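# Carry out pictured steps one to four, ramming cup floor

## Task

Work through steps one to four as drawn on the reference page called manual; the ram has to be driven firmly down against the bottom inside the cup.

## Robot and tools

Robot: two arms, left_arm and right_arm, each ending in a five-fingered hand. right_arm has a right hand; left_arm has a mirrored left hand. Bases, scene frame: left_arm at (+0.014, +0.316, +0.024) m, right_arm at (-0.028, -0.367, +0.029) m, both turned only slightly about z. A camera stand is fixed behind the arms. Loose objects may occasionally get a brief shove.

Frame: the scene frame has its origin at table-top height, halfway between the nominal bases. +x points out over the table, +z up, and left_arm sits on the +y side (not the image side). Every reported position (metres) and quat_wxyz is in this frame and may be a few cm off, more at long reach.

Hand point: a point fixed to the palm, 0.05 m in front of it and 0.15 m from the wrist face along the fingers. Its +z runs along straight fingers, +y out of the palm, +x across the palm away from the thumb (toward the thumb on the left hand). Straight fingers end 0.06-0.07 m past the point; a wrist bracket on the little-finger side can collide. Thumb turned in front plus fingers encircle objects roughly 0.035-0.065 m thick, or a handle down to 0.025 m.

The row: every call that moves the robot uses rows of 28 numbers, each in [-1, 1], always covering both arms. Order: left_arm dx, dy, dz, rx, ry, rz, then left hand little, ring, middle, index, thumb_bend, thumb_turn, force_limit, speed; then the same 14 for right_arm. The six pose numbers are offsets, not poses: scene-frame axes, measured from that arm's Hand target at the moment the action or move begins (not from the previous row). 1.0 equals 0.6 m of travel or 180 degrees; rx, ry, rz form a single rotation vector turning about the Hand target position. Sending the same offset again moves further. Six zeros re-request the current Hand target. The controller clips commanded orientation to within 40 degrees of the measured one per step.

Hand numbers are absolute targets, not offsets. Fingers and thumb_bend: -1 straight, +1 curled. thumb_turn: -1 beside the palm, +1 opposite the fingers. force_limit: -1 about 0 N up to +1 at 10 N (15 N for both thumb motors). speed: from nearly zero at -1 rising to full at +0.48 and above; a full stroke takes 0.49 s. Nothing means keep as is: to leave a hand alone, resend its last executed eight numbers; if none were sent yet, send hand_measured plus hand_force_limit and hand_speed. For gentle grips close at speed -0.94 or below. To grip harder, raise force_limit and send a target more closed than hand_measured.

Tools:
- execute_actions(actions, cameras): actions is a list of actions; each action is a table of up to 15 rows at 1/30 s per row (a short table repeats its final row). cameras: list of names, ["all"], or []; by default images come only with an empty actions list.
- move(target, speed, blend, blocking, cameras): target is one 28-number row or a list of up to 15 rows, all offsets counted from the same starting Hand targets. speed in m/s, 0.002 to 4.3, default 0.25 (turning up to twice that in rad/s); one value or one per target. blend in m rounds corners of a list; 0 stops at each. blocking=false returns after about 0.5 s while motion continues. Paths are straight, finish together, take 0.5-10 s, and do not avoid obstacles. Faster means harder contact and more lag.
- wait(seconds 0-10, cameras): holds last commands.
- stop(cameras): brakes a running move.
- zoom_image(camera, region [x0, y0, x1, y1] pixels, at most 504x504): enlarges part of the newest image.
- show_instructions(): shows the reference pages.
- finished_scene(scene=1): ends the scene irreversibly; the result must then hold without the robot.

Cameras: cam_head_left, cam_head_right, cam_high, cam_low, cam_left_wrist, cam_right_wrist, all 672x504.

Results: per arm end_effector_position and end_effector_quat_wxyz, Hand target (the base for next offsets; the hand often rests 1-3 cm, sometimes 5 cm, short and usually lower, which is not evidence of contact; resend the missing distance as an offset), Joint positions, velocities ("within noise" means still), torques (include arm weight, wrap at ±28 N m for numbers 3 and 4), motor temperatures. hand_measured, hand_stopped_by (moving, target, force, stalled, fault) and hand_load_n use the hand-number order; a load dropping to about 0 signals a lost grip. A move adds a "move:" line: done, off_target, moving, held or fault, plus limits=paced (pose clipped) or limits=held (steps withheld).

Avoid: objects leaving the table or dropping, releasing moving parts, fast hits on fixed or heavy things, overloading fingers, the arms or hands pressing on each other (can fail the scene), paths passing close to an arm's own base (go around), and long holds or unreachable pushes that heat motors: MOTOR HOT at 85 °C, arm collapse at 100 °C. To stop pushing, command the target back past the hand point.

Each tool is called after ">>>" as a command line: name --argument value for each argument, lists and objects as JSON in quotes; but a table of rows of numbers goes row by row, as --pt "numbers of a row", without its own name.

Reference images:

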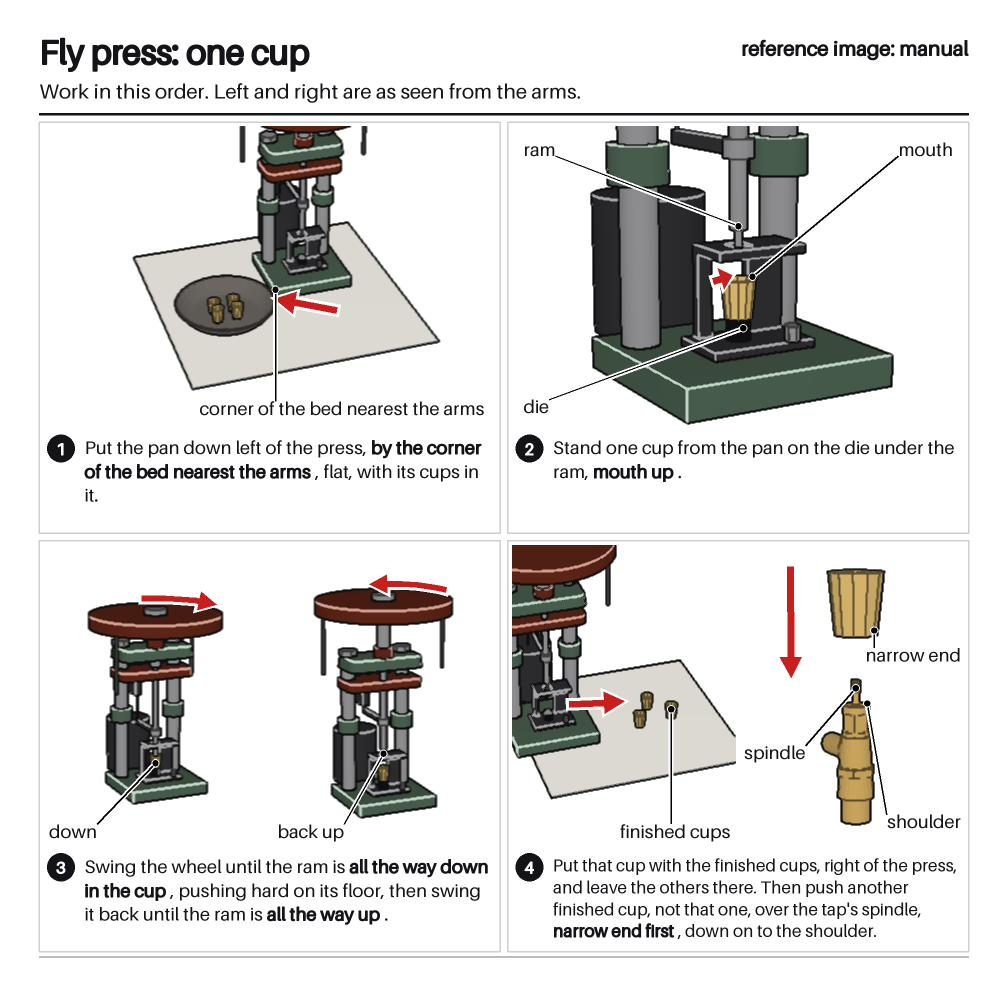

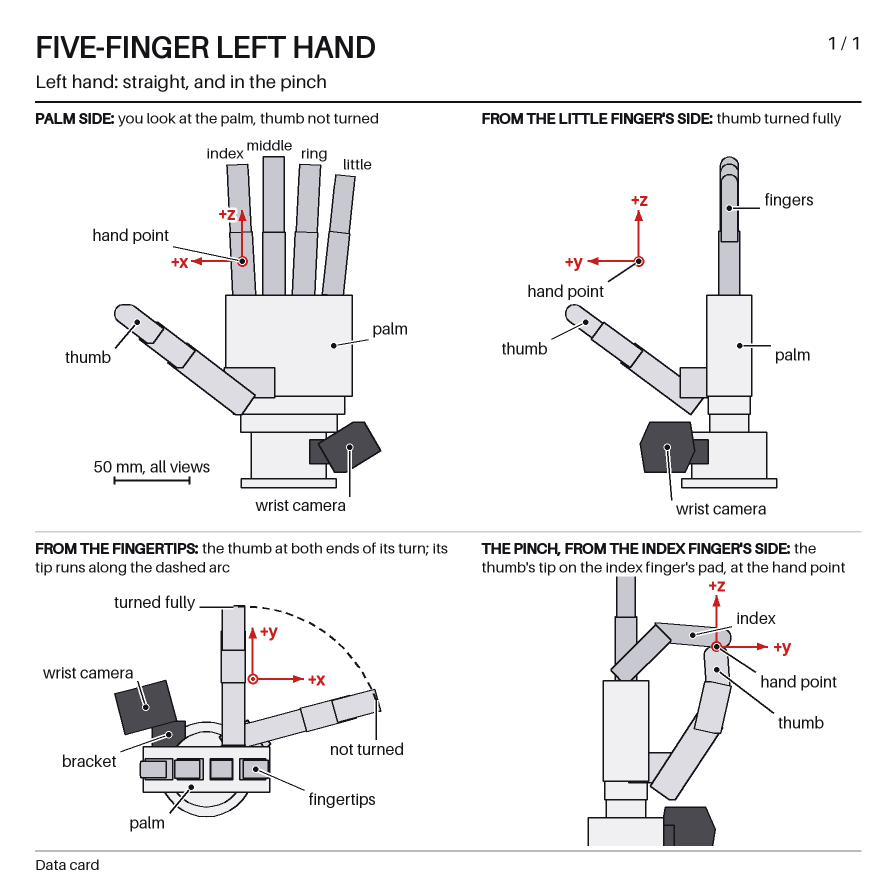

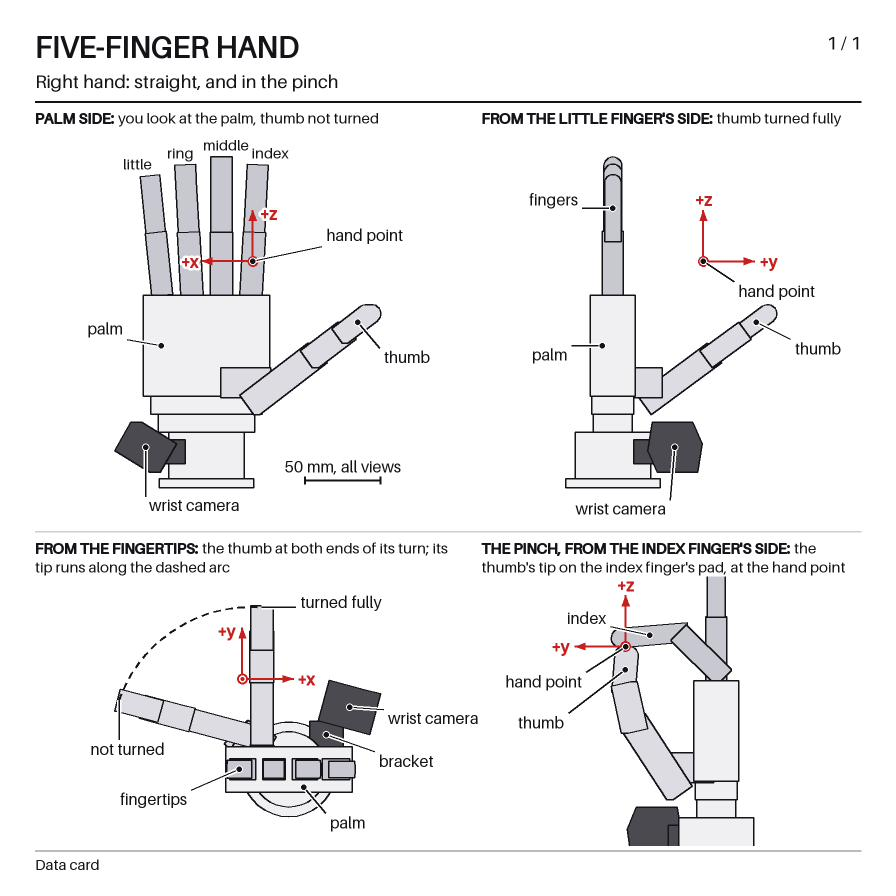

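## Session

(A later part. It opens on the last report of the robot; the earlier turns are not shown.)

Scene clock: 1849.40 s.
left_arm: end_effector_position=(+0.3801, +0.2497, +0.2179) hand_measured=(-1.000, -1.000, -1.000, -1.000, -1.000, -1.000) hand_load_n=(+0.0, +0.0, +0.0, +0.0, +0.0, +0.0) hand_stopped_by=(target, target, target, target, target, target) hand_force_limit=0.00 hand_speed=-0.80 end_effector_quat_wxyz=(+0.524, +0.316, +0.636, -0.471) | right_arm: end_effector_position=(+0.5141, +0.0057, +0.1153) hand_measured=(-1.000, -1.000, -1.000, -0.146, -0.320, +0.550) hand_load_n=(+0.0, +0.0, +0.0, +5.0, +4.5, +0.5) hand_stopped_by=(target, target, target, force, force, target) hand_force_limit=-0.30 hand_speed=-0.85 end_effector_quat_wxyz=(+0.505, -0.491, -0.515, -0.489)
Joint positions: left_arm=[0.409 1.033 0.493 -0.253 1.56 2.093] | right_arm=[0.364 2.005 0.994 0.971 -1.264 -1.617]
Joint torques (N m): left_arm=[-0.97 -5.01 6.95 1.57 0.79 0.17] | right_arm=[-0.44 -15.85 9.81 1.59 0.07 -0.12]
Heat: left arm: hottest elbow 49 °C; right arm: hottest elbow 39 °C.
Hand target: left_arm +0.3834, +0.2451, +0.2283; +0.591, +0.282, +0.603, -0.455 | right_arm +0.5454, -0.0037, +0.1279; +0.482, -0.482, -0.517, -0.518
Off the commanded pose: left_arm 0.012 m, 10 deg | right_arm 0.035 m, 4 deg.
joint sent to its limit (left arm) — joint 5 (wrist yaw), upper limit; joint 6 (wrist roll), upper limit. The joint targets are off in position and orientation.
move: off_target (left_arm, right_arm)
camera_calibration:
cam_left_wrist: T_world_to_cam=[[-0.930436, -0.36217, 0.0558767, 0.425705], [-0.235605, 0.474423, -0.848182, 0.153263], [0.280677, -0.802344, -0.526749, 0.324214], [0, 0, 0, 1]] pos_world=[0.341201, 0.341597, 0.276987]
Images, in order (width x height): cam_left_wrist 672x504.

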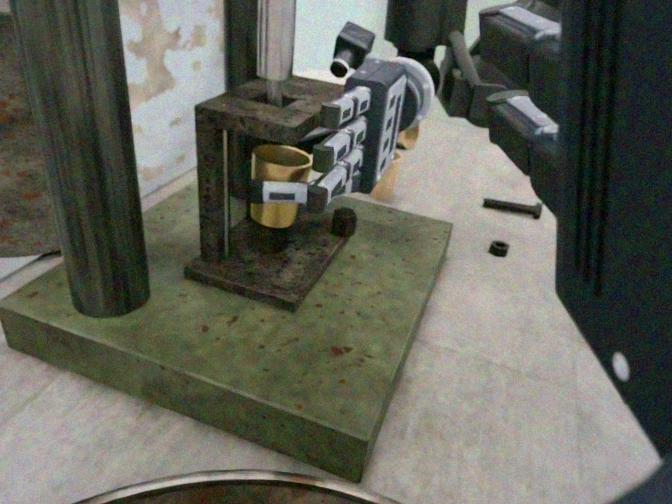

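>>> move --pt "0 0 0 0 0 0 -1 -1 -1 -1 -1 -1 0.0 -0.8 0.015 -0.013 0.018 -0.011 0.028 0 -1 -1 -1 0.2 -0.28 0.55 -0.3 -0.85" --speed 0.03 --cameras '["cam_left_wrist"]'

>>> zoom_image --camera "cam_left_wrist" --region '[200, 90, 340, 260]'

Scene clock: 1883.27 s.
left_arm: end_effector_position=(+0.3801, +0.2497, +0.2179) hand_measured=(-1.000, -1.000, -1.000, -1.000, -1.000, -1.000) hand_load_n=(+0.0, +0.0, +0.0, +0.0, +0.0, +0.0) hand_stopped_by=(target, target, target, target, target, target) hand_force_limit=0.00 hand_speed=-0.80 end_effector_quat_wxyz=(+0.524, +0.316, +0.636, -0.471) | right_arm: end_effector_position=(+0.5137, +0.0051, +0.1144) hand_measured=(-1.000, -1.000, -1.000, -0.146, -0.320, +0.550) hand_load_n=(+0.0, +0.0, +0.0, +5.5, +3.0, -2.5) hand_stopped_by=(target, target, target, force, force, target) hand_force_limit=-0.30 hand_speed=-0.85 end_effector_quat_wxyz=(+0.524, -0.512, -0.509, -0.452)
Joint positions: left_arm=[0.409 1.033 0.493 -0.253 1.56 2.093] | right_arm=[0.358 1.974 1.02 0.796 -1.296 -1.646]
Joint torques (N m): left_arm=[-1.03 -4.95 6.97 1.58 0.79 0.17] | right_arm=[-1.73 -18.02 10.55 0.53 0.51 -0.11]
Heat: left arm: hottest elbow 48 °C; right arm: hottest elbow 40 °C.
Hand target: left_arm +0.3834, +0.2451, +0.2283; +0.591, +0.282, +0.603, -0.455 | right_arm +0.5544, -0.0115, +0.1387; +0.496, -0.512, -0.504, -0.487
Off the commanded pose: left_arm 0.012 m, 10 deg | right_arm 0.050 m, 5 deg.
joint sent to its limit (left arm) — joint 5 (wrist yaw), upper limit; joint 6 (wrist roll), upper limit. The joint targets are off in position and orientation.
move: off_target (left_arm, right_arm)
camera_calibration:
cam_left_wrist: T_world_to_cam=[[-0.930436, -0.36217, 0.0558767, 0.425705], [-0.235605, 0.474423, -0.848182, 0.153263], [0.280677, -0.802344, -0.526749, 0.324214], [0, 0, 0, 1]] pos_world=[0.341201, 0.341597, 0.276987]
Images, in order (width x height): cam_left_wrist 672x504.

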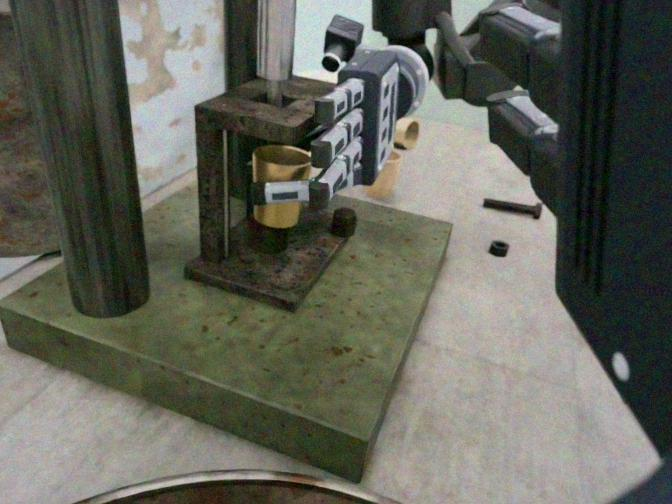

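Scaled by 2.965.

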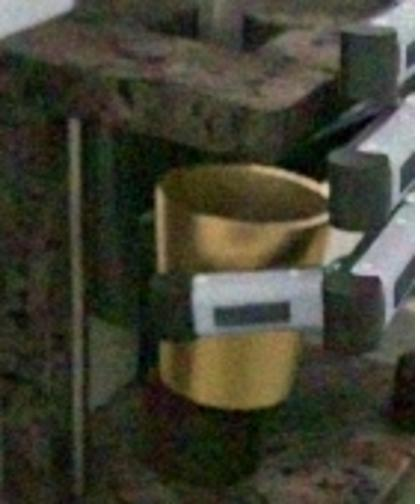

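>>> move --pt "0 0 0 0 0 0 -1 -1 -1 -1 -1 -1 0.0 -0.8 0 0 0.02 0 0 0 -1 -1 -1 0.2 -0.28 0.55 -0.3 -0.85" --speed 0.03 --cameras '["cam_left_wrist"]'

>>> zoom_image --camera "cam_left_wrist" --region '[200, 40, 400, 260]'

Scene clock: 1900.97 s.
left_arm: end_effector_position=(+0.3801, +0.2497, +0.2179) hand_measured=(-1.000, -1.000, -1.000, -1.000, -1.000, -1.000) hand_load_n=(+0.0, +0.0, +0.0, +0.0, +0.0, +0.0) hand_stopped_by=(target, target, target, target, target, target) hand_force_limit=0.00 hand_speed=-0.80 end_effector_quat_wxyz=(+0.524, +0.316, +0.636, -0.471) | right_arm: end_effector_position=(+0.5138, +0.0049, +0.1145) hand_measured=(-1.000, -1.000, -1.000, -0.146, -0.320, +0.550) hand_load_n=(-0.5, +0.0, +0.0, +5.0, +3.5, -1.0) hand_stopped_by=(target, target, target, force, force, target) hand_force_limit=-0.30 hand_speed=-0.85 end_effector_quat_wxyz=(+0.525, -0.518, -0.506, -0.447)
Joint positions: left_arm=[0.409 1.033 0.493 -0.253 1.56 2.093] | right_arm=[0.358 1.966 1.024 0.762 -1.295 -1.652]
Joint torques (N m): left_arm=[-0.97 -5.01 6.95 1.57 0.79 0.18] | right_arm=[-1.14 -19.49 10.62 0.7 0.51 -0.1]
Heat: left arm: hottest elbow 48 °C; right arm: hottest elbow 39 °C.
Hand target: left_arm +0.3834, +0.2451, +0.2283; +0.591, +0.282, +0.603, -0.455 | right_arm +0.5544, -0.0115, +0.1507; +0.496, -0.512, -0.504, -0.487
Off the commanded pose: left_arm 0.012 m, 10 deg | right_arm 0.057 m, 6 deg.
joint sent to its limit (left arm) — joint 5 (wrist yaw), upper limit; joint 6 (wrist roll), upper limit. The joint targets are off in position and orientation.
move: off_target (left_arm, right_arm)
camera_calibration:
cam_left_wrist: T_world_to_cam=[[-0.930436, -0.36217, 0.0558767, 0.425705], [-0.235605, 0.474423, -0.848182, 0.153263], [0.280677, -0.802344, -0.526749, 0.324214], [0, 0, 0, 1]] pos_world=[0.341201, 0.341597, 0.276987]
Images, in order (width x height): cam_left_wrist 672x504.

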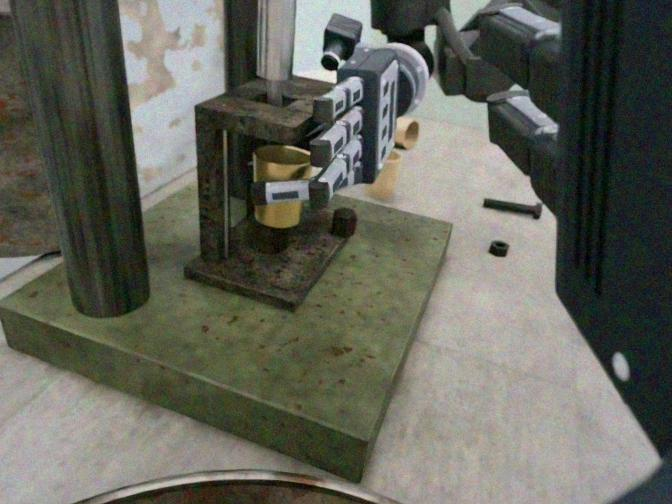

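Scaled by 2.291.

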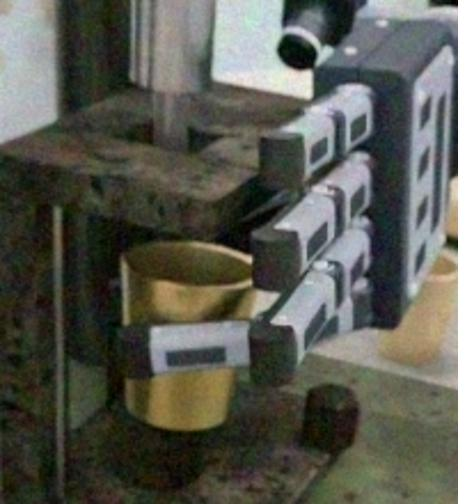

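>>> move --pt "0 0 0 0 0 0 -1 -1 -1 -1 -1 -1 0.0 -0.8 -0.06 0.013 -0.005 0 -0.01 0 -1 -1 -1 0.2 -0.28 0.55 -0.3 -0.85" --pt "0 0 0 0 0 0 -1 -1 -1 -1 -1 -1 0.0 -0.8 -0.18 0.013 -0.005 0 -0.01 0 -1 -1 -1 0.2 -0.28 0.55 -0.3 -0.85" --speed 0.04 --cameras '["cam_left_wrist","cam_right_wrist"]'

Scene clock: 1933.73 s.
left_arm: end_effector_position=(+0.3801, +0.2497, +0.2179) hand_measured=(-1.000, -1.000, -1.000, -1.000, -1.000, -1.000) hand_load_n=(+0.0, +0.0, -0.5, +0.0, +0.0, +0.0) hand_stopped_by=(target, target, target, target, target, target) hand_force_limit=0.00 hand_speed=-0.80 end_effector_quat_wxyz=(+0.524, +0.316, +0.636, -0.471) | right_arm: end_effector_position=(+0.4445, -0.0126, +0.1152) hand_measured=(-1.000, -1.000, -1.000, -0.146, -0.320, +0.550) hand_load_n=(+0.0, +0.0, +0.0, +3.0, +4.0, +0.0) hand_stopped_by=(target, target, target, force, force, target) hand_force_limit=-0.30 hand_speed=-0.85 end_effector_quat_wxyz=(+0.499, -0.538, -0.494, -0.466)
Joint positions: left_arm=[0.409 1.033 0.493 -0.253 1.56 2.093] | right_arm=[0.394 1.825 0.769 0.882 -1.18 -1.655]
Joint torques (N m): left_arm=[-1.03 -5.01 6.98 1.57 0.79 0.17] | right_arm=[1.79 -17.61 5.78 3.15 -0.08 -0.02]
Heat: left arm: hottest elbow 48 °C; right arm: hottest elbow 42 °C.
Hand target: left_arm +0.3834, +0.2451, +0.2283; +0.591, +0.282, +0.603, -0.455 | right_arm +0.4464, -0.0037, +0.1477; +0.488, -0.504, -0.512, -0.495
Off the commanded pose: left_arm 0.012 m, 10 deg | right_arm 0.034 m, 6 deg.
joint sent to its limit (left arm) — joint 5 (wrist yaw), upper limit; joint 6 (wrist roll), upper limit. The joint targets are off in position and orientation.
move: off_target (left_arm, right_arm)
camera_calibration:
cam_left_wrist: T_world_to_cam=[[-0.930436, -0.36217, 0.0558767, 0.425705], [-0.235605, 0.474423, -0.848182, 0.153263], [0.280677, -0.802344, -0.526749, 0.324214], [0, 0, 0, 1]] pos_world=[0.341201, 0.341597, 0.276987]
cam_right_wrist: T_world_to_cam=[[0.983406, 0.0226892, 0.179995, -0.45409], [0.16239, -0.552445, -0.817578, 0.0184942], [0.0808874, 0.83324, -0.546962, 0.154228], [0, 0, 0, 1]] pos_world=[0.431077, -0.107989, 0.181211]
Images, in order (width x height): cam_left_wrist 672x504, cam_right_wrist 672x504.

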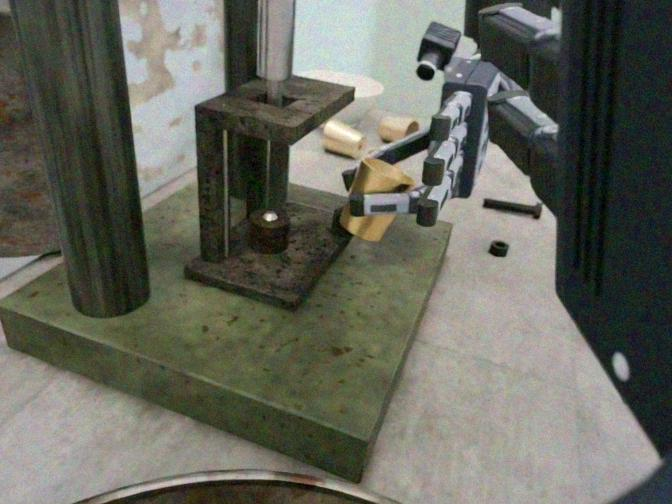

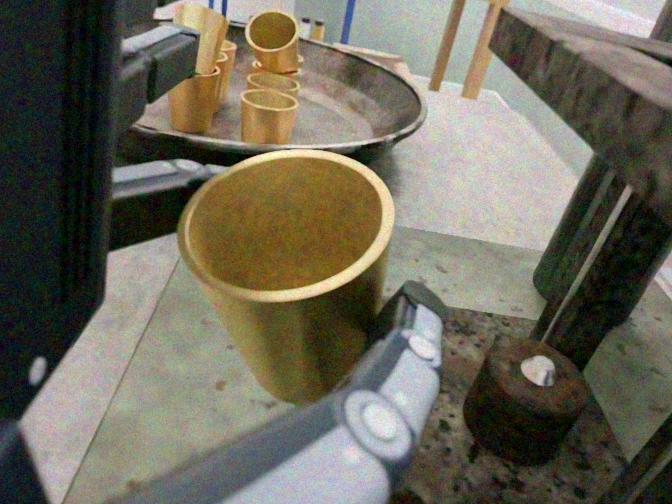

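>>> move --pt "0 0 0 0 0 0 -1 -1 -1 -1 -1 -1 0.0 -0.8 -0.037 0.045 -0.02 0 0.0 0 -1 -1 -1 0.2 -0.28 0.55 -0.3 -0.85" --pt "0 0 0 0 0 0 -1 -1 -1 -1 -1 -1 0.0 -0.8 -0.037 0.045 -0.07 0 0.0 0 -1 -1 -1 0.2 -0.28 0.55 -0.3 -0.85" --speed 0.05 --cameras '["cam_left_wrist","cam_right_wrist"]'

Scene clock: 1952.43 s.
left_arm: end_effector_position=(+0.3801, +0.2497, +0.2179) hand_measured=(-1.000, -1.000, -1.000, -1.000, -1.000, -1.000) hand_load_n=(+0.0, +0.0, +0.0, +0.0, +0.0, +0.0) hand_stopped_by=(target, target, target, target, target, target) hand_force_limit=0.00 hand_speed=-0.80 end_effector_quat_wxyz=(+0.524, +0.316, +0.636, -0.471) | right_arm: end_effector_position=(+0.4211, +0.0202, +0.0963) hand_measured=(-1.000, -1.000, -1.000, -0.146, -0.320, +0.550) hand_load_n=(+0.0, +0.0, +0.0, +3.0, +4.0, +0.5) hand_stopped_by=(target, target, target, force, force, target) hand_force_limit=-0.30 hand_speed=-0.85 end_effector_quat_wxyz=(+0.492, -0.520, -0.507, -0.480)
Joint positions: left_arm=[0.409 1.033 0.493 -0.253 1.56 2.093] | right_arm=[0.482 1.893 0.741 1.029 -1.103 -1.655]
Joint torques (N m): left_arm=[-0.91 -5.01 6.94 1.57 0.79 0.17] | right_arm=[1.85 -14.39 5 3.28 -0.02 0.13]
Heat: left arm: hottest elbow 47 °C; right arm: hottest elbow 39 °C.
Hand target: left_arm +0.3834, +0.2451, +0.2283; +0.591, +0.282, +0.603, -0.455 | right_arm +0.4242, +0.0233, +0.1057; +0.488, -0.504, -0.512, -0.495
Off the commanded pose: left_arm 0.012 m, 10 deg | right_arm 0.010 m, 3 deg.
joint sent to its limit (left arm) — joint 5 (wrist yaw), upper limit; joint 6 (wrist roll), upper limit. The joint targets are off in position and orientation.
move: off_target (left_arm, right_arm)
camera_calibration:
cam_left_wrist: T_world_to_cam=[[-0.930436, -0.36217, 0.0558767, 0.425705], [-0.235605, 0.474423, -0.848182, 0.153263], [0.280677, -0.802344, -0.526749, 0.324214], [0, 0, 0, 1]] pos_world=[0.341201, 0.341597, 0.276987]
cam_right_wrist: T_world_to_cam=[[0.97236, 0.0317228, 0.231321, -0.4289], [0.211272, -0.541304, -0.813852, 0.00366155], [0.0993972, 0.840229, -0.533044, 0.109241], [0, 0, 0, 1]] pos_world=[0.405413, -0.0761996, 0.160424]
Images, in order (width x height): cam_left_wrist 672x504, cam_right_wrist 672x504.

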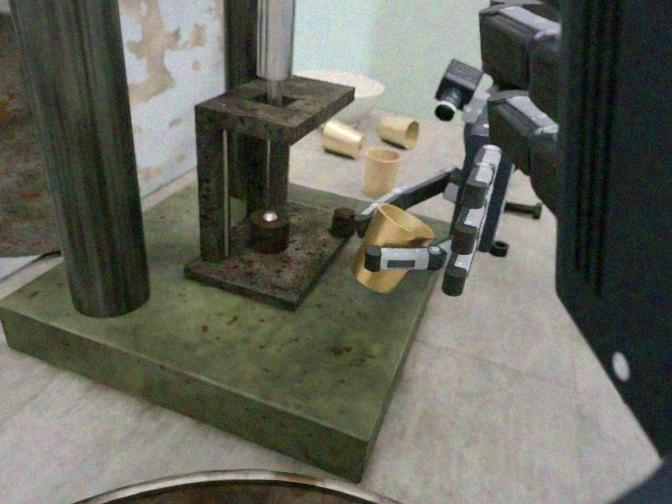

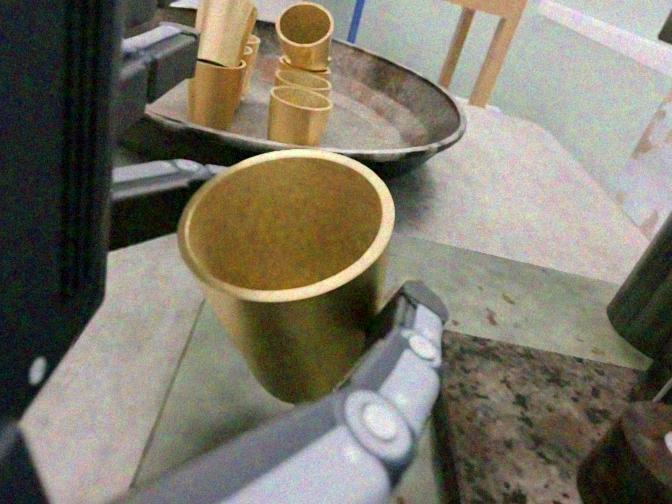

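>>> move --pt "0 0 0 0 0 0 -1 -1 -1 -1 -1 -1 0.0 -0.8 0.0 0.0 -0.035 0 0.0 0 -1 -1 -1 0.2 -0.28 0.55 -0.3 -0.85" --speed 0.04 --cameras '["cam_left_wrist","cam_right_wrist"]'

Scene clock: 1956.93 s.
left_arm: end_effector_position=(+0.3801, +0.2497, +0.2179) hand_measured=(-1.000, -1.000, -1.000, -1.000, -1.000, -1.000) hand_load_n=(+0.0, +0.0, +0.0, +0.0, +0.0, +0.0) hand_stopped_by=(target, target, target, target, target, target) hand_force_limit=0.00 hand_speed=-0.80 end_effector_quat_wxyz=(+0.524, +0.316, +0.636, -0.471) | right_arm: end_effector_position=(+0.4206, +0.0199, +0.0803) hand_measured=(-1.000, -1.000, -1.000, -0.146, -0.320, +0.550) hand_load_n=(+0.0, +0.0, +0.0, +3.5, +4.0, +0.0) hand_stopped_by=(target, target, target, force, force, target) hand_force_limit=-0.30 hand_speed=-0.85 end_effector_quat_wxyz=(+0.491, -0.516, -0.508, -0.484)
Joint positions: left_arm=[0.409 1.033 0.493 -0.253 1.56 2.093] | right_arm=[0.482 1.946 0.741 1.093 -1.103 -1.655]
Joint torques (N m): left_arm=[-1.03 -5.01 6.94 1.55 0.79 0.17] | right_arm=[1.61 -13.92 4.94 3.1 -0.01 0.13]
Heat: left arm: hottest elbow 47 °C; right arm: hottest elbow 38 °C.
Hand target: left_arm +0.3834, +0.2451, +0.2283; +0.591, +0.282, +0.603, -0.455 | right_arm +0.4242, +0.0233, +0.0847; +0.488, -0.504, -0.512, -0.495
Off the commanded pose: left_arm 0.012 m, 10 deg | right_arm 0.007 m, 2 deg.
joint sent to its limit (left arm) — joint 5 (wrist yaw), upper limit; joint 6 (wrist roll), upper limit. The joint targets are off in position and orientation.
move: off_target (left_arm)
camera_calibration:
cam_left_wrist: T_world_to_cam=[[-0.930436, -0.36217, 0.0558767, 0.425705], [-0.235605, 0.474423, -0.848182, 0.153263], [0.280677, -0.802344, -0.526749, 0.324214], [0, 0, 0, 1]] pos_world=[0.341201, 0.341597, 0.276987]
cam_right_wrist: T_world_to_cam=[[0.970091, 0.0305869, 0.240805, -0.4245], [0.219087, -0.537464, -0.81433, -0.0126799], [0.104516, 0.842732, -0.52809, 0.0983392], [0, 0, 0, 1]] pos_world=[0.404303, -0.0767044, 0.143828]
Images, in order (width x height): cam_left_wrist 672x504, cam_right_wrist 672x504.

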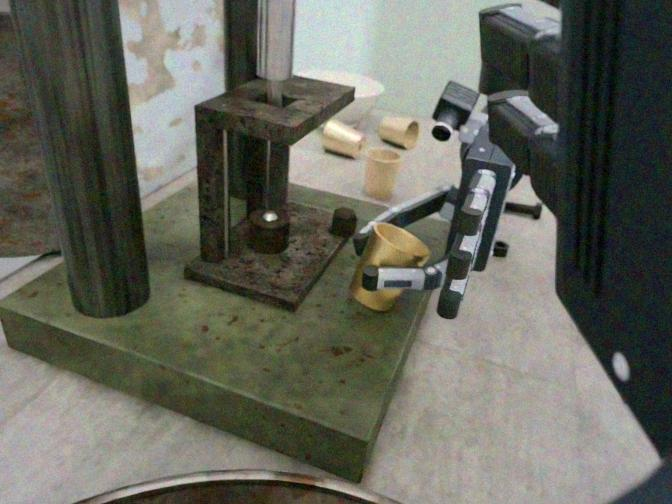

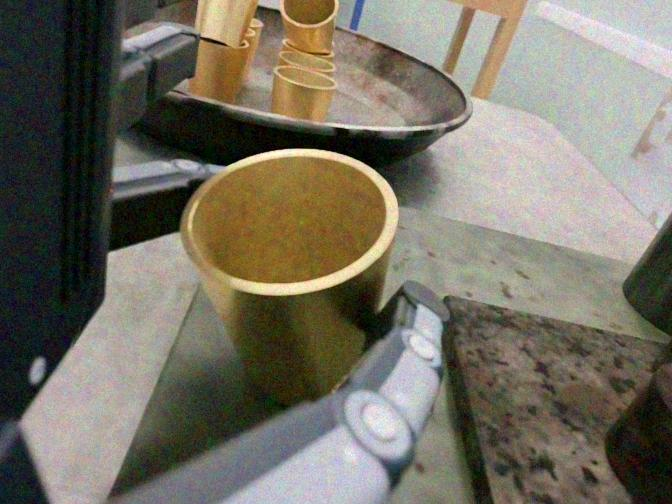

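>>> move --pt "0 0 0 0 0 0 -1 -1 -1 -1 -1 -1 0.0 -0.8 0.0 0.0 -0.016 0 0.0 0 -1 -1 -1 0.2 -0.28 0.55 -0.3 -0.85" --speed 0.03 --cameras '["cam_left_wrist","cam_right_wrist"]'

>>> zoom_image --camera "cam_left_wrist" --region '[300, 180, 500, 360]'

Scene clock: 1964.30 s.
left_arm: end_effector_position=(+0.3801, +0.2497, +0.2179) hand_measured=(-1.000, -1.000, -1.000, -1.000, -1.000, -1.000) hand_load_n=(+0.0, +0.0, +0.0, -0.5, +0.0, +0.0) hand_stopped_by=(target, target, target, target, target, target) hand_force_limit=0.00 hand_speed=-0.80 end_effector_quat_wxyz=(+0.524, +0.316, +0.636, -0.471) | right_arm: end_effector_position=(+0.4196, +0.0203, +0.0725) hand_measured=(-1.000, -1.000, -1.000, -0.146, -0.320, +0.550) hand_load_n=(+0.0, +0.0, +0.0, +2.5, +2.5, +0.0) hand_stopped_by=(target, target, target, force, force, target) hand_force_limit=-0.30 hand_speed=-0.85 end_effector_quat_wxyz=(+0.490, -0.513, -0.510, -0.486)
Joint positions: left_arm=[0.409 1.033 0.493 -0.253 1.56 2.093] | right_arm=[0.483 1.974 0.741 1.127 -1.103 -1.658]
Joint torques (N m): left_arm=[-1.03 -5.01 6.95 1.58 0.79 0.17] | right_arm=[1.67 -13.68 4.94 2.78 -0.03 0.13]
Heat: left arm: hottest elbow 47 °C; right arm: hottest elbow 38 °C.
Hand target: left_arm +0.3834, +0.2451, +0.2283; +0.591, +0.282, +0.603, -0.455 | right_arm +0.4242, +0.0233, +0.0751; +0.488, -0.504, -0.512, -0.495
Off the commanded pose: left_arm 0.012 m, 10 deg | right_arm 0.006 m, 1 deg.
joint sent to its limit (left arm) — joint 5 (wrist yaw), upper limit; joint 6 (wrist roll), upper limit. The joint targets are off in position and orientation.
move: off_target (left_arm)
camera_calibration:
cam_left_wrist: T_world_to_cam=[[-0.930436, -0.36217, 0.0558767, 0.425705], [-0.235605, 0.474423, -0.848182, 0.153263], [0.280677, -0.802344, -0.526749, 0.324214], [0, 0, 0, 1]] pos_world=[0.341201, 0.341597, 0.276987]
cam_right_wrist: T_world_to_cam=[[0.967961, 0.0315613, 0.24911, -0.421332], [0.226911, -0.534786, -0.81395, -0.022021], [0.107531, 0.844398, -0.524814, 0.0924074], [0, 0, 0, 1]] pos_world=[0.402893, -0.0765073, 0.135531]
Images, in order (width x height): cam_left_wrist 672x504, cam_right_wrist 672x504.

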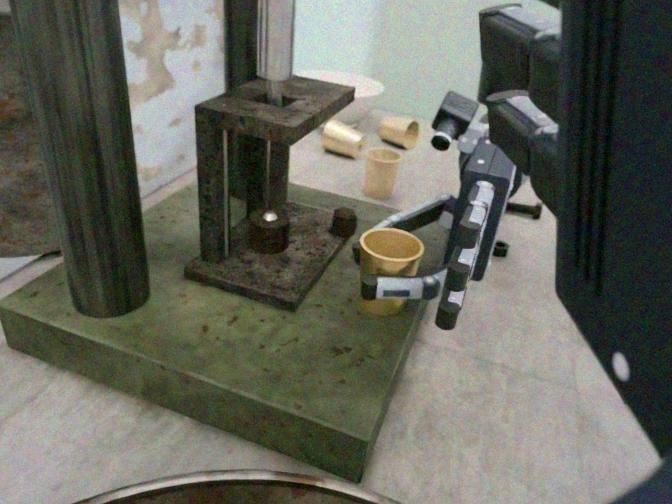

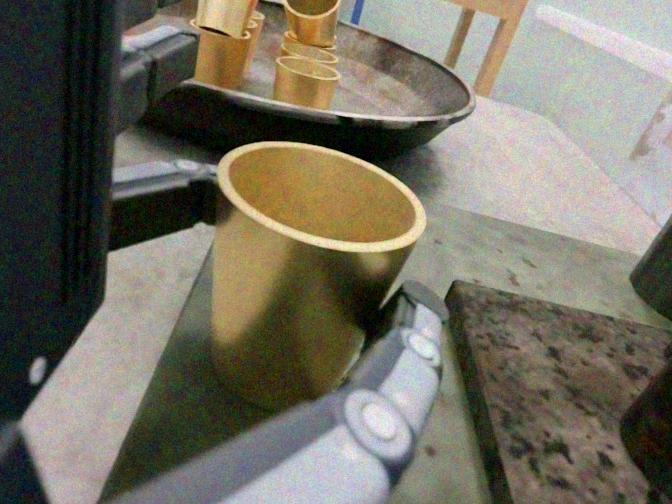

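Scaled by 2.520.

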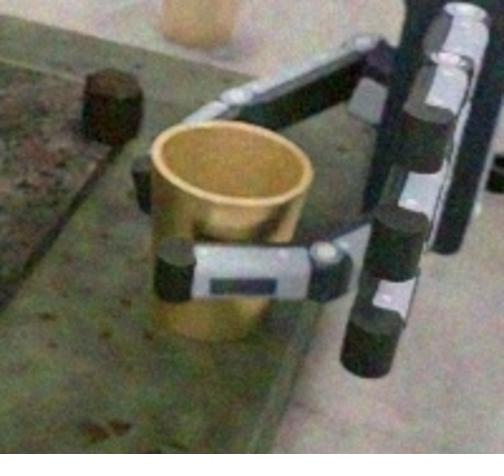

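>>> execute_actions --actions '[[[0,0,0,0,0,0,-1,-1,-1,-1,-1,-1,0.0,-0.8,0,0,0,0,0,0,-1,-1,-1,-0.5,-0.7,0.55,-0.3,-0.75]],[[0,0,0,0,0,0,-1,-1,-1,-1,-1,-1,0.0,-0.8,0,0,0,0,0,0,-1,-1,-1,-0.5,-0.7,0.55,-0.3,-0.75]]]' --cameras '["cam_left_wrist","cam_right_wrist"]'

Scene clock: 1973.63 s.
left_arm: end_effector_position=(+0.3801, +0.2497, +0.2179) hand_measured=(-1.000, -1.000, -1.000, -1.000, -1.000, -1.000) hand_load_n=(+0.0, +0.0, +0.0, +0.0, +0.0, +0.0) hand_stopped_by=(target, target, target, target, target, target) hand_force_limit=0.00 hand_speed=-0.80 end_effector_quat_wxyz=(+0.524, +0.316, +0.636, -0.471) | right_arm: end_effector_position=(+0.4195, +0.0203, +0.0723) hand_measured=(-1.000, -1.000, -1.000, -0.500, -0.700, +0.550) hand_load_n=(+0.0, +0.0, +0.0, +0.0, +0.0, +0.5) hand_stopped_by=(target, target, target, target, target, target) hand_force_limit=-0.30 hand_speed=-0.75 end_effector_quat_wxyz=(+0.491, -0.514, -0.509, -0.485)
Joint positions: left_arm=[0.409 1.033 0.493 -0.253 1.56 2.093] | right_arm=[0.483 1.974 0.741 1.127 -1.103 -1.655]
Joint torques (N m): left_arm=[-0.97 -4.95 6.97 1.57 0.79 0.17] | right_arm=[1.67 -13.74 4.96 2.78 -0.05 0.14]
Heat: left arm: hottest elbow 47 °C; right arm: hottest elbow 37 °C.
Hand target: left_arm +0.3834, +0.2451, +0.2283; +0.591, +0.282, +0.603, -0.455 | right_arm +0.4242, +0.0233, +0.0751; +0.488, -0.504, -0.512, -0.495
Off the commanded pose: left_arm 0.012 m, 10 deg | right_arm 0.006 m, 2 deg.
joint sent to its limit (left arm) — joint 5 (wrist yaw), upper limit; joint 6 (wrist roll), upper limit. The joint targets are off in position and orientation.
camera_calibration:
cam_left_wrist: T_world_to_cam=[[-0.930436, -0.36217, 0.0558767, 0.425705], [-0.235605, 0.474423, -0.848182, 0.153263], [0.280677, -0.802344, -0.526749, 0.324214], [0, 0, 0, 1]] pos_world=[0.341201, 0.341597, 0.276987]
cam_right_wrist: T_world_to_cam=[[0.968699, 0.0313844, 0.246246, -0.421233], [0.22441, -0.534796, -0.814637, -0.0210029], [0.106125, 0.844398, -0.525099, 0.09296], [0, 0, 0, 1]] pos_world=[0.402896, -0.0765074, 0.135431]
Images, in order (width x height): cam_left_wrist 672x504, cam_right_wrist 672x504.

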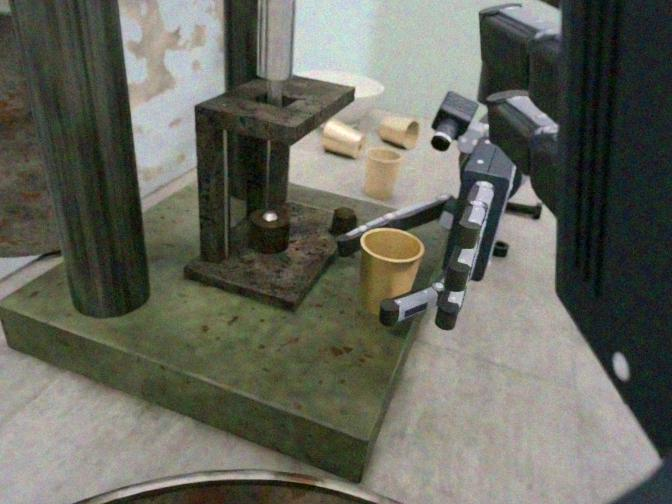

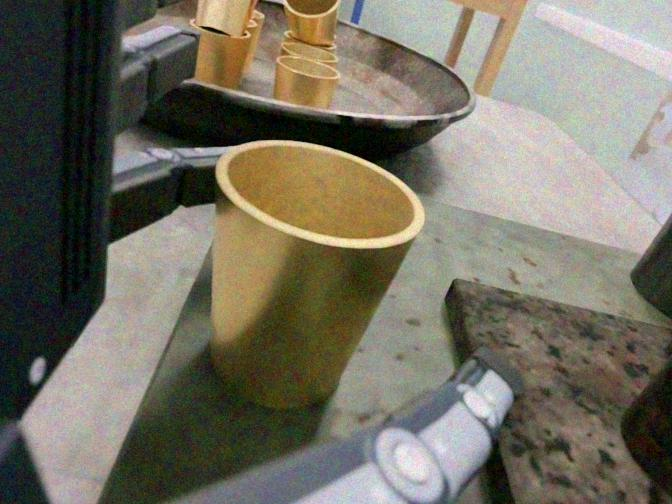

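>>> move --pt "0 0 0 0 0 0 -1 -1 -1 -1 -1 -1 0.0 -0.8 -0.040 -0.016 0.0 0 0.0 0 -1 -1 -1 -0.5 -0.7 0.55 -0.3 -0.75" --speed 0.03 --cameras '["cam_left_wrist","cam_right_wrist"]'

Scene clock: 1979.43 s.
left_arm: end_effector_position=(+0.3801, +0.2497, +0.2179) hand_measured=(-1.000, -1.000, -1.000, -1.000, -1.000, -1.000) hand_load_n=(+0.0, +0.0, +0.0, +0.0, +0.0, -0.5) hand_stopped_by=(target, target, target, target, target, target) hand_force_limit=0.00 hand_speed=-0.80 end_effector_quat_wxyz=(+0.524, +0.316, +0.636, -0.471) | right_arm: end_effector_position=(+0.3991, +0.0093, +0.0614) hand_measured=(-1.000, -1.000, -1.000, -0.500, -0.700, +0.550) hand_load_n=(+0.0, +0.0, +0.0, +0.0, -0.5, +0.0) hand_stopped_by=(target, target, target, target, target, target) hand_force_limit=-0.30 hand_speed=-0.75 end_effector_quat_wxyz=(+0.491, -0.521, -0.507, -0.481)
Joint positions: left_arm=[0.409 1.033 0.493 -0.253 1.56 2.093] | right_arm=[0.483 1.974 0.678 1.173 -1.098 -1.655]
Joint torques (N m): left_arm=[-0.97 -5.07 6.95 1.57 0.79 0.17] | right_arm=[1.73 -15.33 3.59 2.89 0 0.15]
Heat: left arm: hottest elbow 47 °C; right arm: hottest elbow 36 °C.
Hand target: left_arm +0.3834, +0.2451, +0.2283; +0.591, +0.282, +0.603, -0.455 | right_arm +0.4002, +0.0137, +0.0751; +0.488, -0.504, -0.512, -0.495
Off the commanded pose: left_arm 0.012 m, 10 deg | right_arm 0.014 m, 3 deg.
joint sent to its limit (left arm) — joint 5 (wrist yaw), upper limit; joint 6 (wrist roll), upper limit. The joint targets are off in position and orientation.
move: off_target (left_arm, right_arm)
camera_calibration:
cam_left_wrist: T_world_to_cam=[[-0.930436, -0.36217, 0.0558767, 0.425705], [-0.235605, 0.474423, -0.848182, 0.153263], [0.280677, -0.802344, -0.526749, 0.324214], [0, 0, 0, 1]] pos_world=[0.341201, 0.341597, 0.276987]
cam_right_wrist: T_world_to_cam=[[0.972381, 0.0289052, 0.2316, -0.399094], [0.209882, -0.542361, -0.813507, -0.0254258], [0.102097, 0.839648, -0.533449, 0.10081], [0, 0, 0, 1]] pos_world=[0.383116, -0.0868991, 0.125523]
Images, in order (width x height): cam_left_wrist 672x504, cam_right_wrist 672x504.

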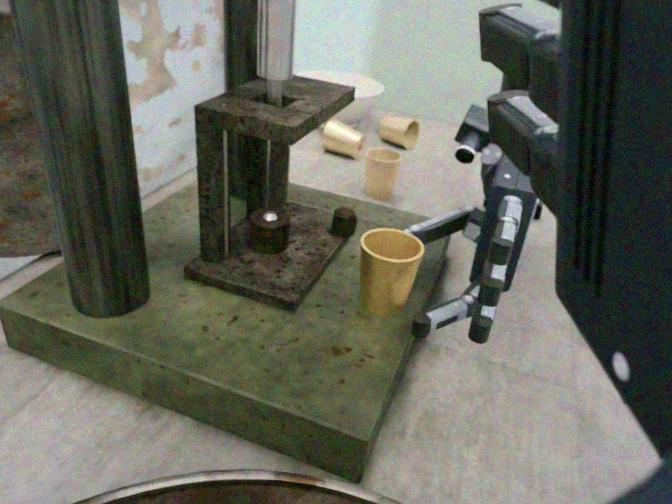

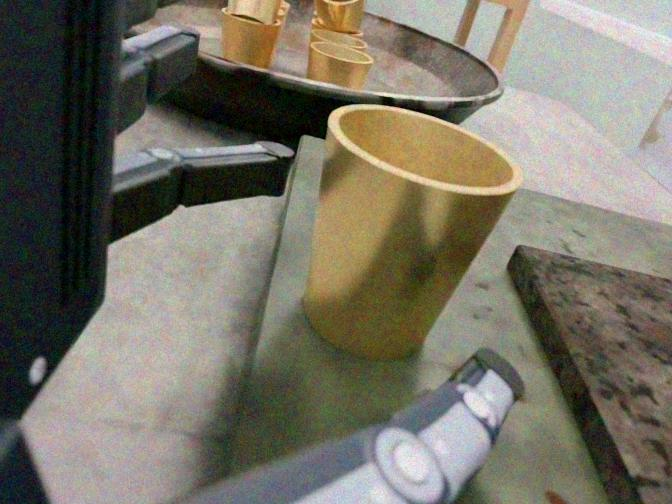

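>>> move --pt "0 0 0 0 0 0 -1 -1 -1 -1 -1 -1 0.0 -0.8 0.002 0.02 0.038 0 0.0 0 -1 -1 -1 -0.5 -0.7 0.55 -0.3 -0.75" --speed 0.03 --cameras '["cam_left_wrist","cam_right_wrist"]'

Scene clock: 1986.70 s.
left_arm: end_effector_position=(+0.3801, +0.2497, +0.2179) hand_measured=(-1.000, -1.000, -1.000, -1.000, -1.000, -1.000) hand_load_n=(+0.0, +0.0, +0.0, +0.0, +0.0, +0.0) hand_stopped_by=(target, target, target, target, target, target) hand_force_limit=0.00 hand_speed=-0.80 end_effector_quat_wxyz=(+0.524, +0.316, +0.636, -0.471) | right_arm: end_effector_position=(+0.4006, +0.0156, +0.0803) hand_measured=(-1.000, -1.000, -1.000, -0.500, -0.700, +0.550) hand_load_n=(-0.5, +0.0, +0.0, +0.0, +0.0, +0.0) hand_stopped_by=(target, target, target, target, target, target) hand_force_limit=-0.30 hand_speed=-0.75 end_effector_quat_wxyz=(+0.486, -0.517, -0.507, -0.490)
Joint positions: left_arm=[0.409 1.033 0.493 -0.253 1.56 2.093] | right_arm=[0.499 1.926 0.678 1.146 -1.074 -1.655]
Joint torques (N m): left_arm=[-0.97 -4.95 6.95 1.57 0.79 0.17] | right_arm=[1.9 -16.67 5.05 0.98 0.03 0.2]
Heat: left arm: hottest elbow 47 °C; right arm: hottest elbow 36 °C.
Hand target: left_arm +0.3834, +0.2451, +0.2283; +0.591, +0.282, +0.603, -0.455 | right_arm +0.4014, +0.0257, +0.0979; +0.488, -0.504, -0.512, -0.495
Off the commanded pose: left_arm 0.012 m, 10 deg | right_arm 0.020 m, 2 deg.
joint sent to its limit (left arm) — joint 5 (wrist yaw), upper limit; joint 6 (wrist roll), upper limit. The joint targets are off in position and orientation.
move: off_target (left_arm, right_arm)
camera_calibration:
cam_left_wrist: T_world_to_cam=[[-0.930436, -0.36217, 0.0558767, 0.425705], [-0.235605, 0.474423, -0.848182, 0.153263], [0.280677, -0.802344, -0.526749, 0.324214], [0, 0, 0, 1]] pos_world=[0.341201, 0.341597, 0.276987]
cam_right_wrist: T_world_to_cam=[[0.968029, 0.0185395, 0.250153, -0.404679], [0.220421, -0.538873, -0.813038, -0.0112152], [0.119727, 0.842183, -0.525731, 0.0977994], [0, 0, 0, 1]] pos_world=[0.382504, -0.080906, 0.143529]
Images, in order (width x height): cam_left_wrist 672x504, cam_right_wrist 672x504.

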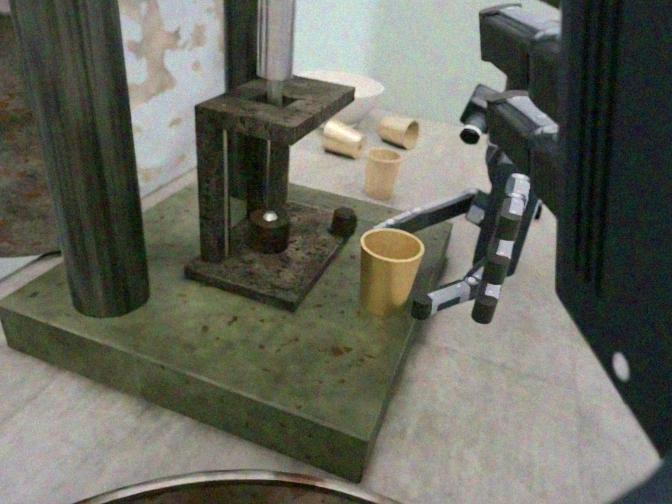

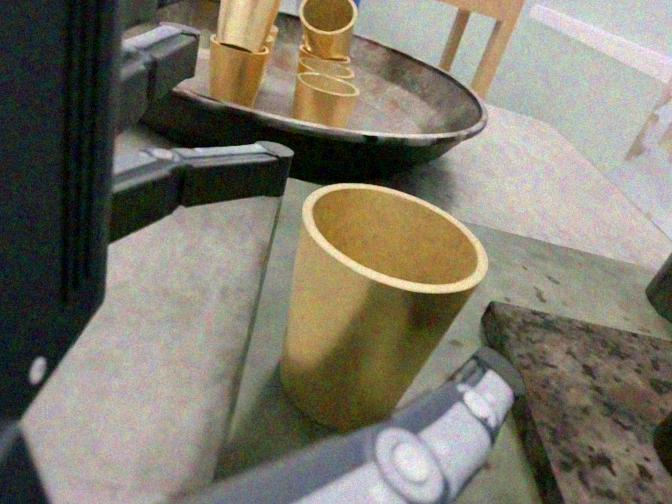

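>>> move --pt "0 0 0 0 0 0 -1 -1 -1 -1 -1 -1 0.0 -0.8 0.0 -0.005 -0.034 0 0.0 0 -1 -1 -1 -0.5 -0.7 0.55 -0.3 -0.75" --speed 0.03 --cameras '["cam_right_wrist"]'

Scene clock: 1994.40 s.
left_arm: end_effector_position=(+0.3801, +0.2497, +0.2179) hand_measured=(-1.000, -1.000, -1.000, -1.000, -1.000, -1.000) hand_load_n=(+0.0, +0.0, +0.0, +0.0, +0.0, +0.0) hand_stopped_by=(target, target, target, target, target, target) hand_force_limit=0.00 hand_speed=-0.80 end_effector_quat_wxyz=(+0.524, +0.316, +0.636, -0.471) | right_arm: end_effector_position=(+0.3995, +0.0150, +0.0715) hand_measured=(-1.000, -1.000, -1.000, -0.500, -0.700, +0.550) hand_load_n=(+0.0, +0.0, +0.0, +0.0, +0.0, +0.0) hand_stopped_by=(target, target, target, target, target, target) hand_force_limit=-0.30 hand_speed=-0.75 end_effector_quat_wxyz=(+0.487, -0.520, -0.506, -0.486)
Joint positions: left_arm=[0.409 1.033 0.493 -0.253 1.56 2.093] | right_arm=[0.499 1.948 0.678 1.158 -1.074 -1.655]
Joint torques (N m): left_arm=[-0.97 -5.07 6.95 1.57 0.78 0.17] | right_arm=[1.44 -13.57 5.01 2.95 -0.26 0.17]
Heat: left arm: hottest elbow 47 °C; right arm: hottest elbow 35 °C.
Hand target: left_arm +0.3834, +0.2451, +0.2283; +0.591, +0.282, +0.603, -0.455 | right_arm +0.4014, +0.0227, +0.0775; +0.488, -0.504, -0.512, -0.495
Off the commanded pose: left_arm 0.012 m, 10 deg | right_arm 0.010 m, 2 deg.
joint sent to its limit (left arm) — joint 5 (wrist yaw), upper limit; joint 6 (wrist roll), upper limit. The joint targets are off in position and orientation.
move: off_target (left_arm)
camera_calibration:
cam_right_wrist: T_world_to_cam=[[0.970039, 0.0196001, 0.242159, -0.401624], [0.213786, -0.542371, -0.812483, -0.0158204], [0.115415, 0.83991, -0.530311, 0.0958352], [0, 0, 0, 1]] pos_world=[0.381913, -0.0812016, 0.135226]
Images, in order (width x height): cam_right_wrist 672x504.

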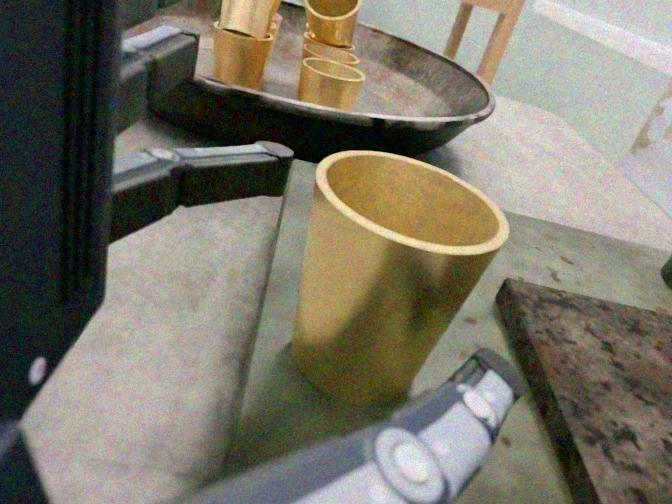

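>>> execute_actions --actions '[[[0,0,0,0,0,0,-1,-1,-1,-1,-1,-1,0.0,-0.8,0,0,0,0,0,0,-1,-1,-1,0.2,-0.38,0.55,-0.2,-0.85]],[[0,0,0,0,0,0,-1,-1,-1,-1,-1,-1,0.0,-0.8,0,0,0,0,0,0,-1,-1,-1,0.2,-0.38,0.55,-0.2,-0.85]],[[0,0,0,0,0,0,-1,-1,-1,-1,-1,-1,0.0,-0.8,0,0,0,0,0,0,-1,-1,-1,0.2,-0.38,0.55,-0.2,-0.85]]]' --cameras '["cam_left_wrist","cam_right_wrist"]'

>>> zoom_image --camera "cam_left_wrist" --region '[300, 180, 500, 360]'

Scene clock: 2005.93 s.
left_arm: end_effector_position=(+0.3801, +0.2497, +0.2179) hand_measured=(-1.000, -1.000, -1.000, -1.000, -1.000, -1.000) hand_load_n=(+0.0, +0.0, +0.0, +0.0, +0.0, +0.0) hand_stopped_by=(target, target, target, target, target, target) hand_force_limit=0.00 hand_speed=-0.80 end_effector_quat_wxyz=(+0.524, +0.316, +0.636, -0.471) | right_arm: end_effector_position=(+0.3995, +0.0150, +0.0715) hand_measured=(-1.000, -1.000, -1.000, -0.100, -0.484, +0.550) hand_load_n=(+0.0, +0.0, +0.0, +6.0, +5.5, +0.5) hand_stopped_by=(target, target, target, force, force, target) hand_force_limit=-0.20 hand_speed=-0.85 end_effector_quat_wxyz=(+0.487, -0.520, -0.506, -0.486)
Joint positions: left_arm=[0.409 1.033 0.493 -0.253 1.56 2.093] | right_arm=[0.499 1.948 0.678 1.158 -1.074 -1.655]
Joint torques (N m): left_arm=[-0.97 -5.01 6.95 1.57 0.79 0.17] | right_arm=[1.38 -13.57 5.01 2.96 -0.25 0.18]
Heat: left arm: hottest elbow 47 °C; right arm: hottest elbow 35 °C.
Hand target: left_arm +0.3834, +0.2451, +0.2283; +0.591, +0.282, +0.603, -0.455 | right_arm +0.4014, +0.0227, +0.0775; +0.488, -0.504, -0.512, -0.495
Off the commanded pose: left_arm 0.012 m, 10 deg | right_arm 0.010 m, 2 deg.
joint sent to its limit (left arm) — joint 5 (wrist yaw), upper limit; joint 6 (wrist roll), upper limit. The joint targets are off in position and orientation.
camera_calibration:
cam_left_wrist: T_world_to_cam=[[-0.930436, -0.36217, 0.0558767, 0.425705], [-0.235605, 0.474423, -0.848182, 0.153263], [0.280677, -0.802344, -0.526749, 0.324214], [0, 0, 0, 1]] pos_world=[0.341201, 0.341597, 0.276987]
cam_right_wrist: T_world_to_cam=[[0.970039, 0.0196001, 0.242159, -0.401624], [0.213786, -0.542371, -0.812483, -0.0158204], [0.115415, 0.83991, -0.530311, 0.0958352], [0, 0, 0, 1]] pos_world=[0.381913, -0.0812016, 0.135226]
Images, in order (width x height): cam_left_wrist 672x504, cam_right_wrist 672x504.

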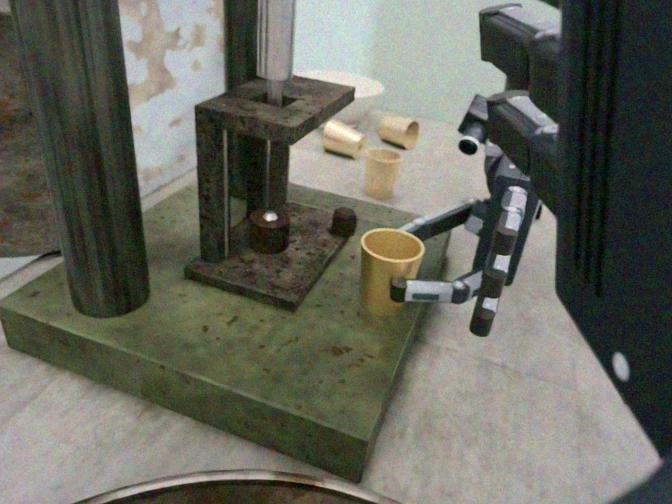

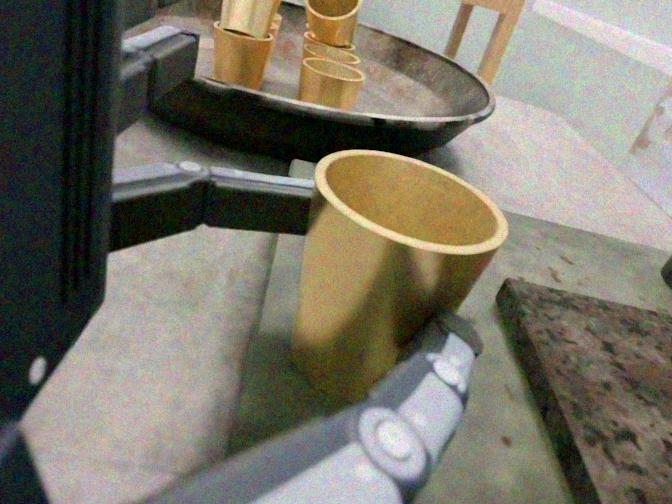

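Scaled by 2.520.

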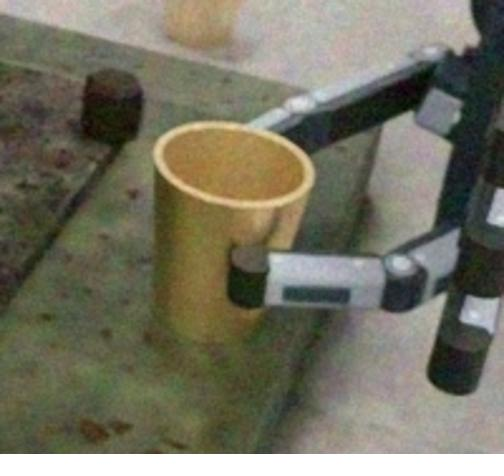

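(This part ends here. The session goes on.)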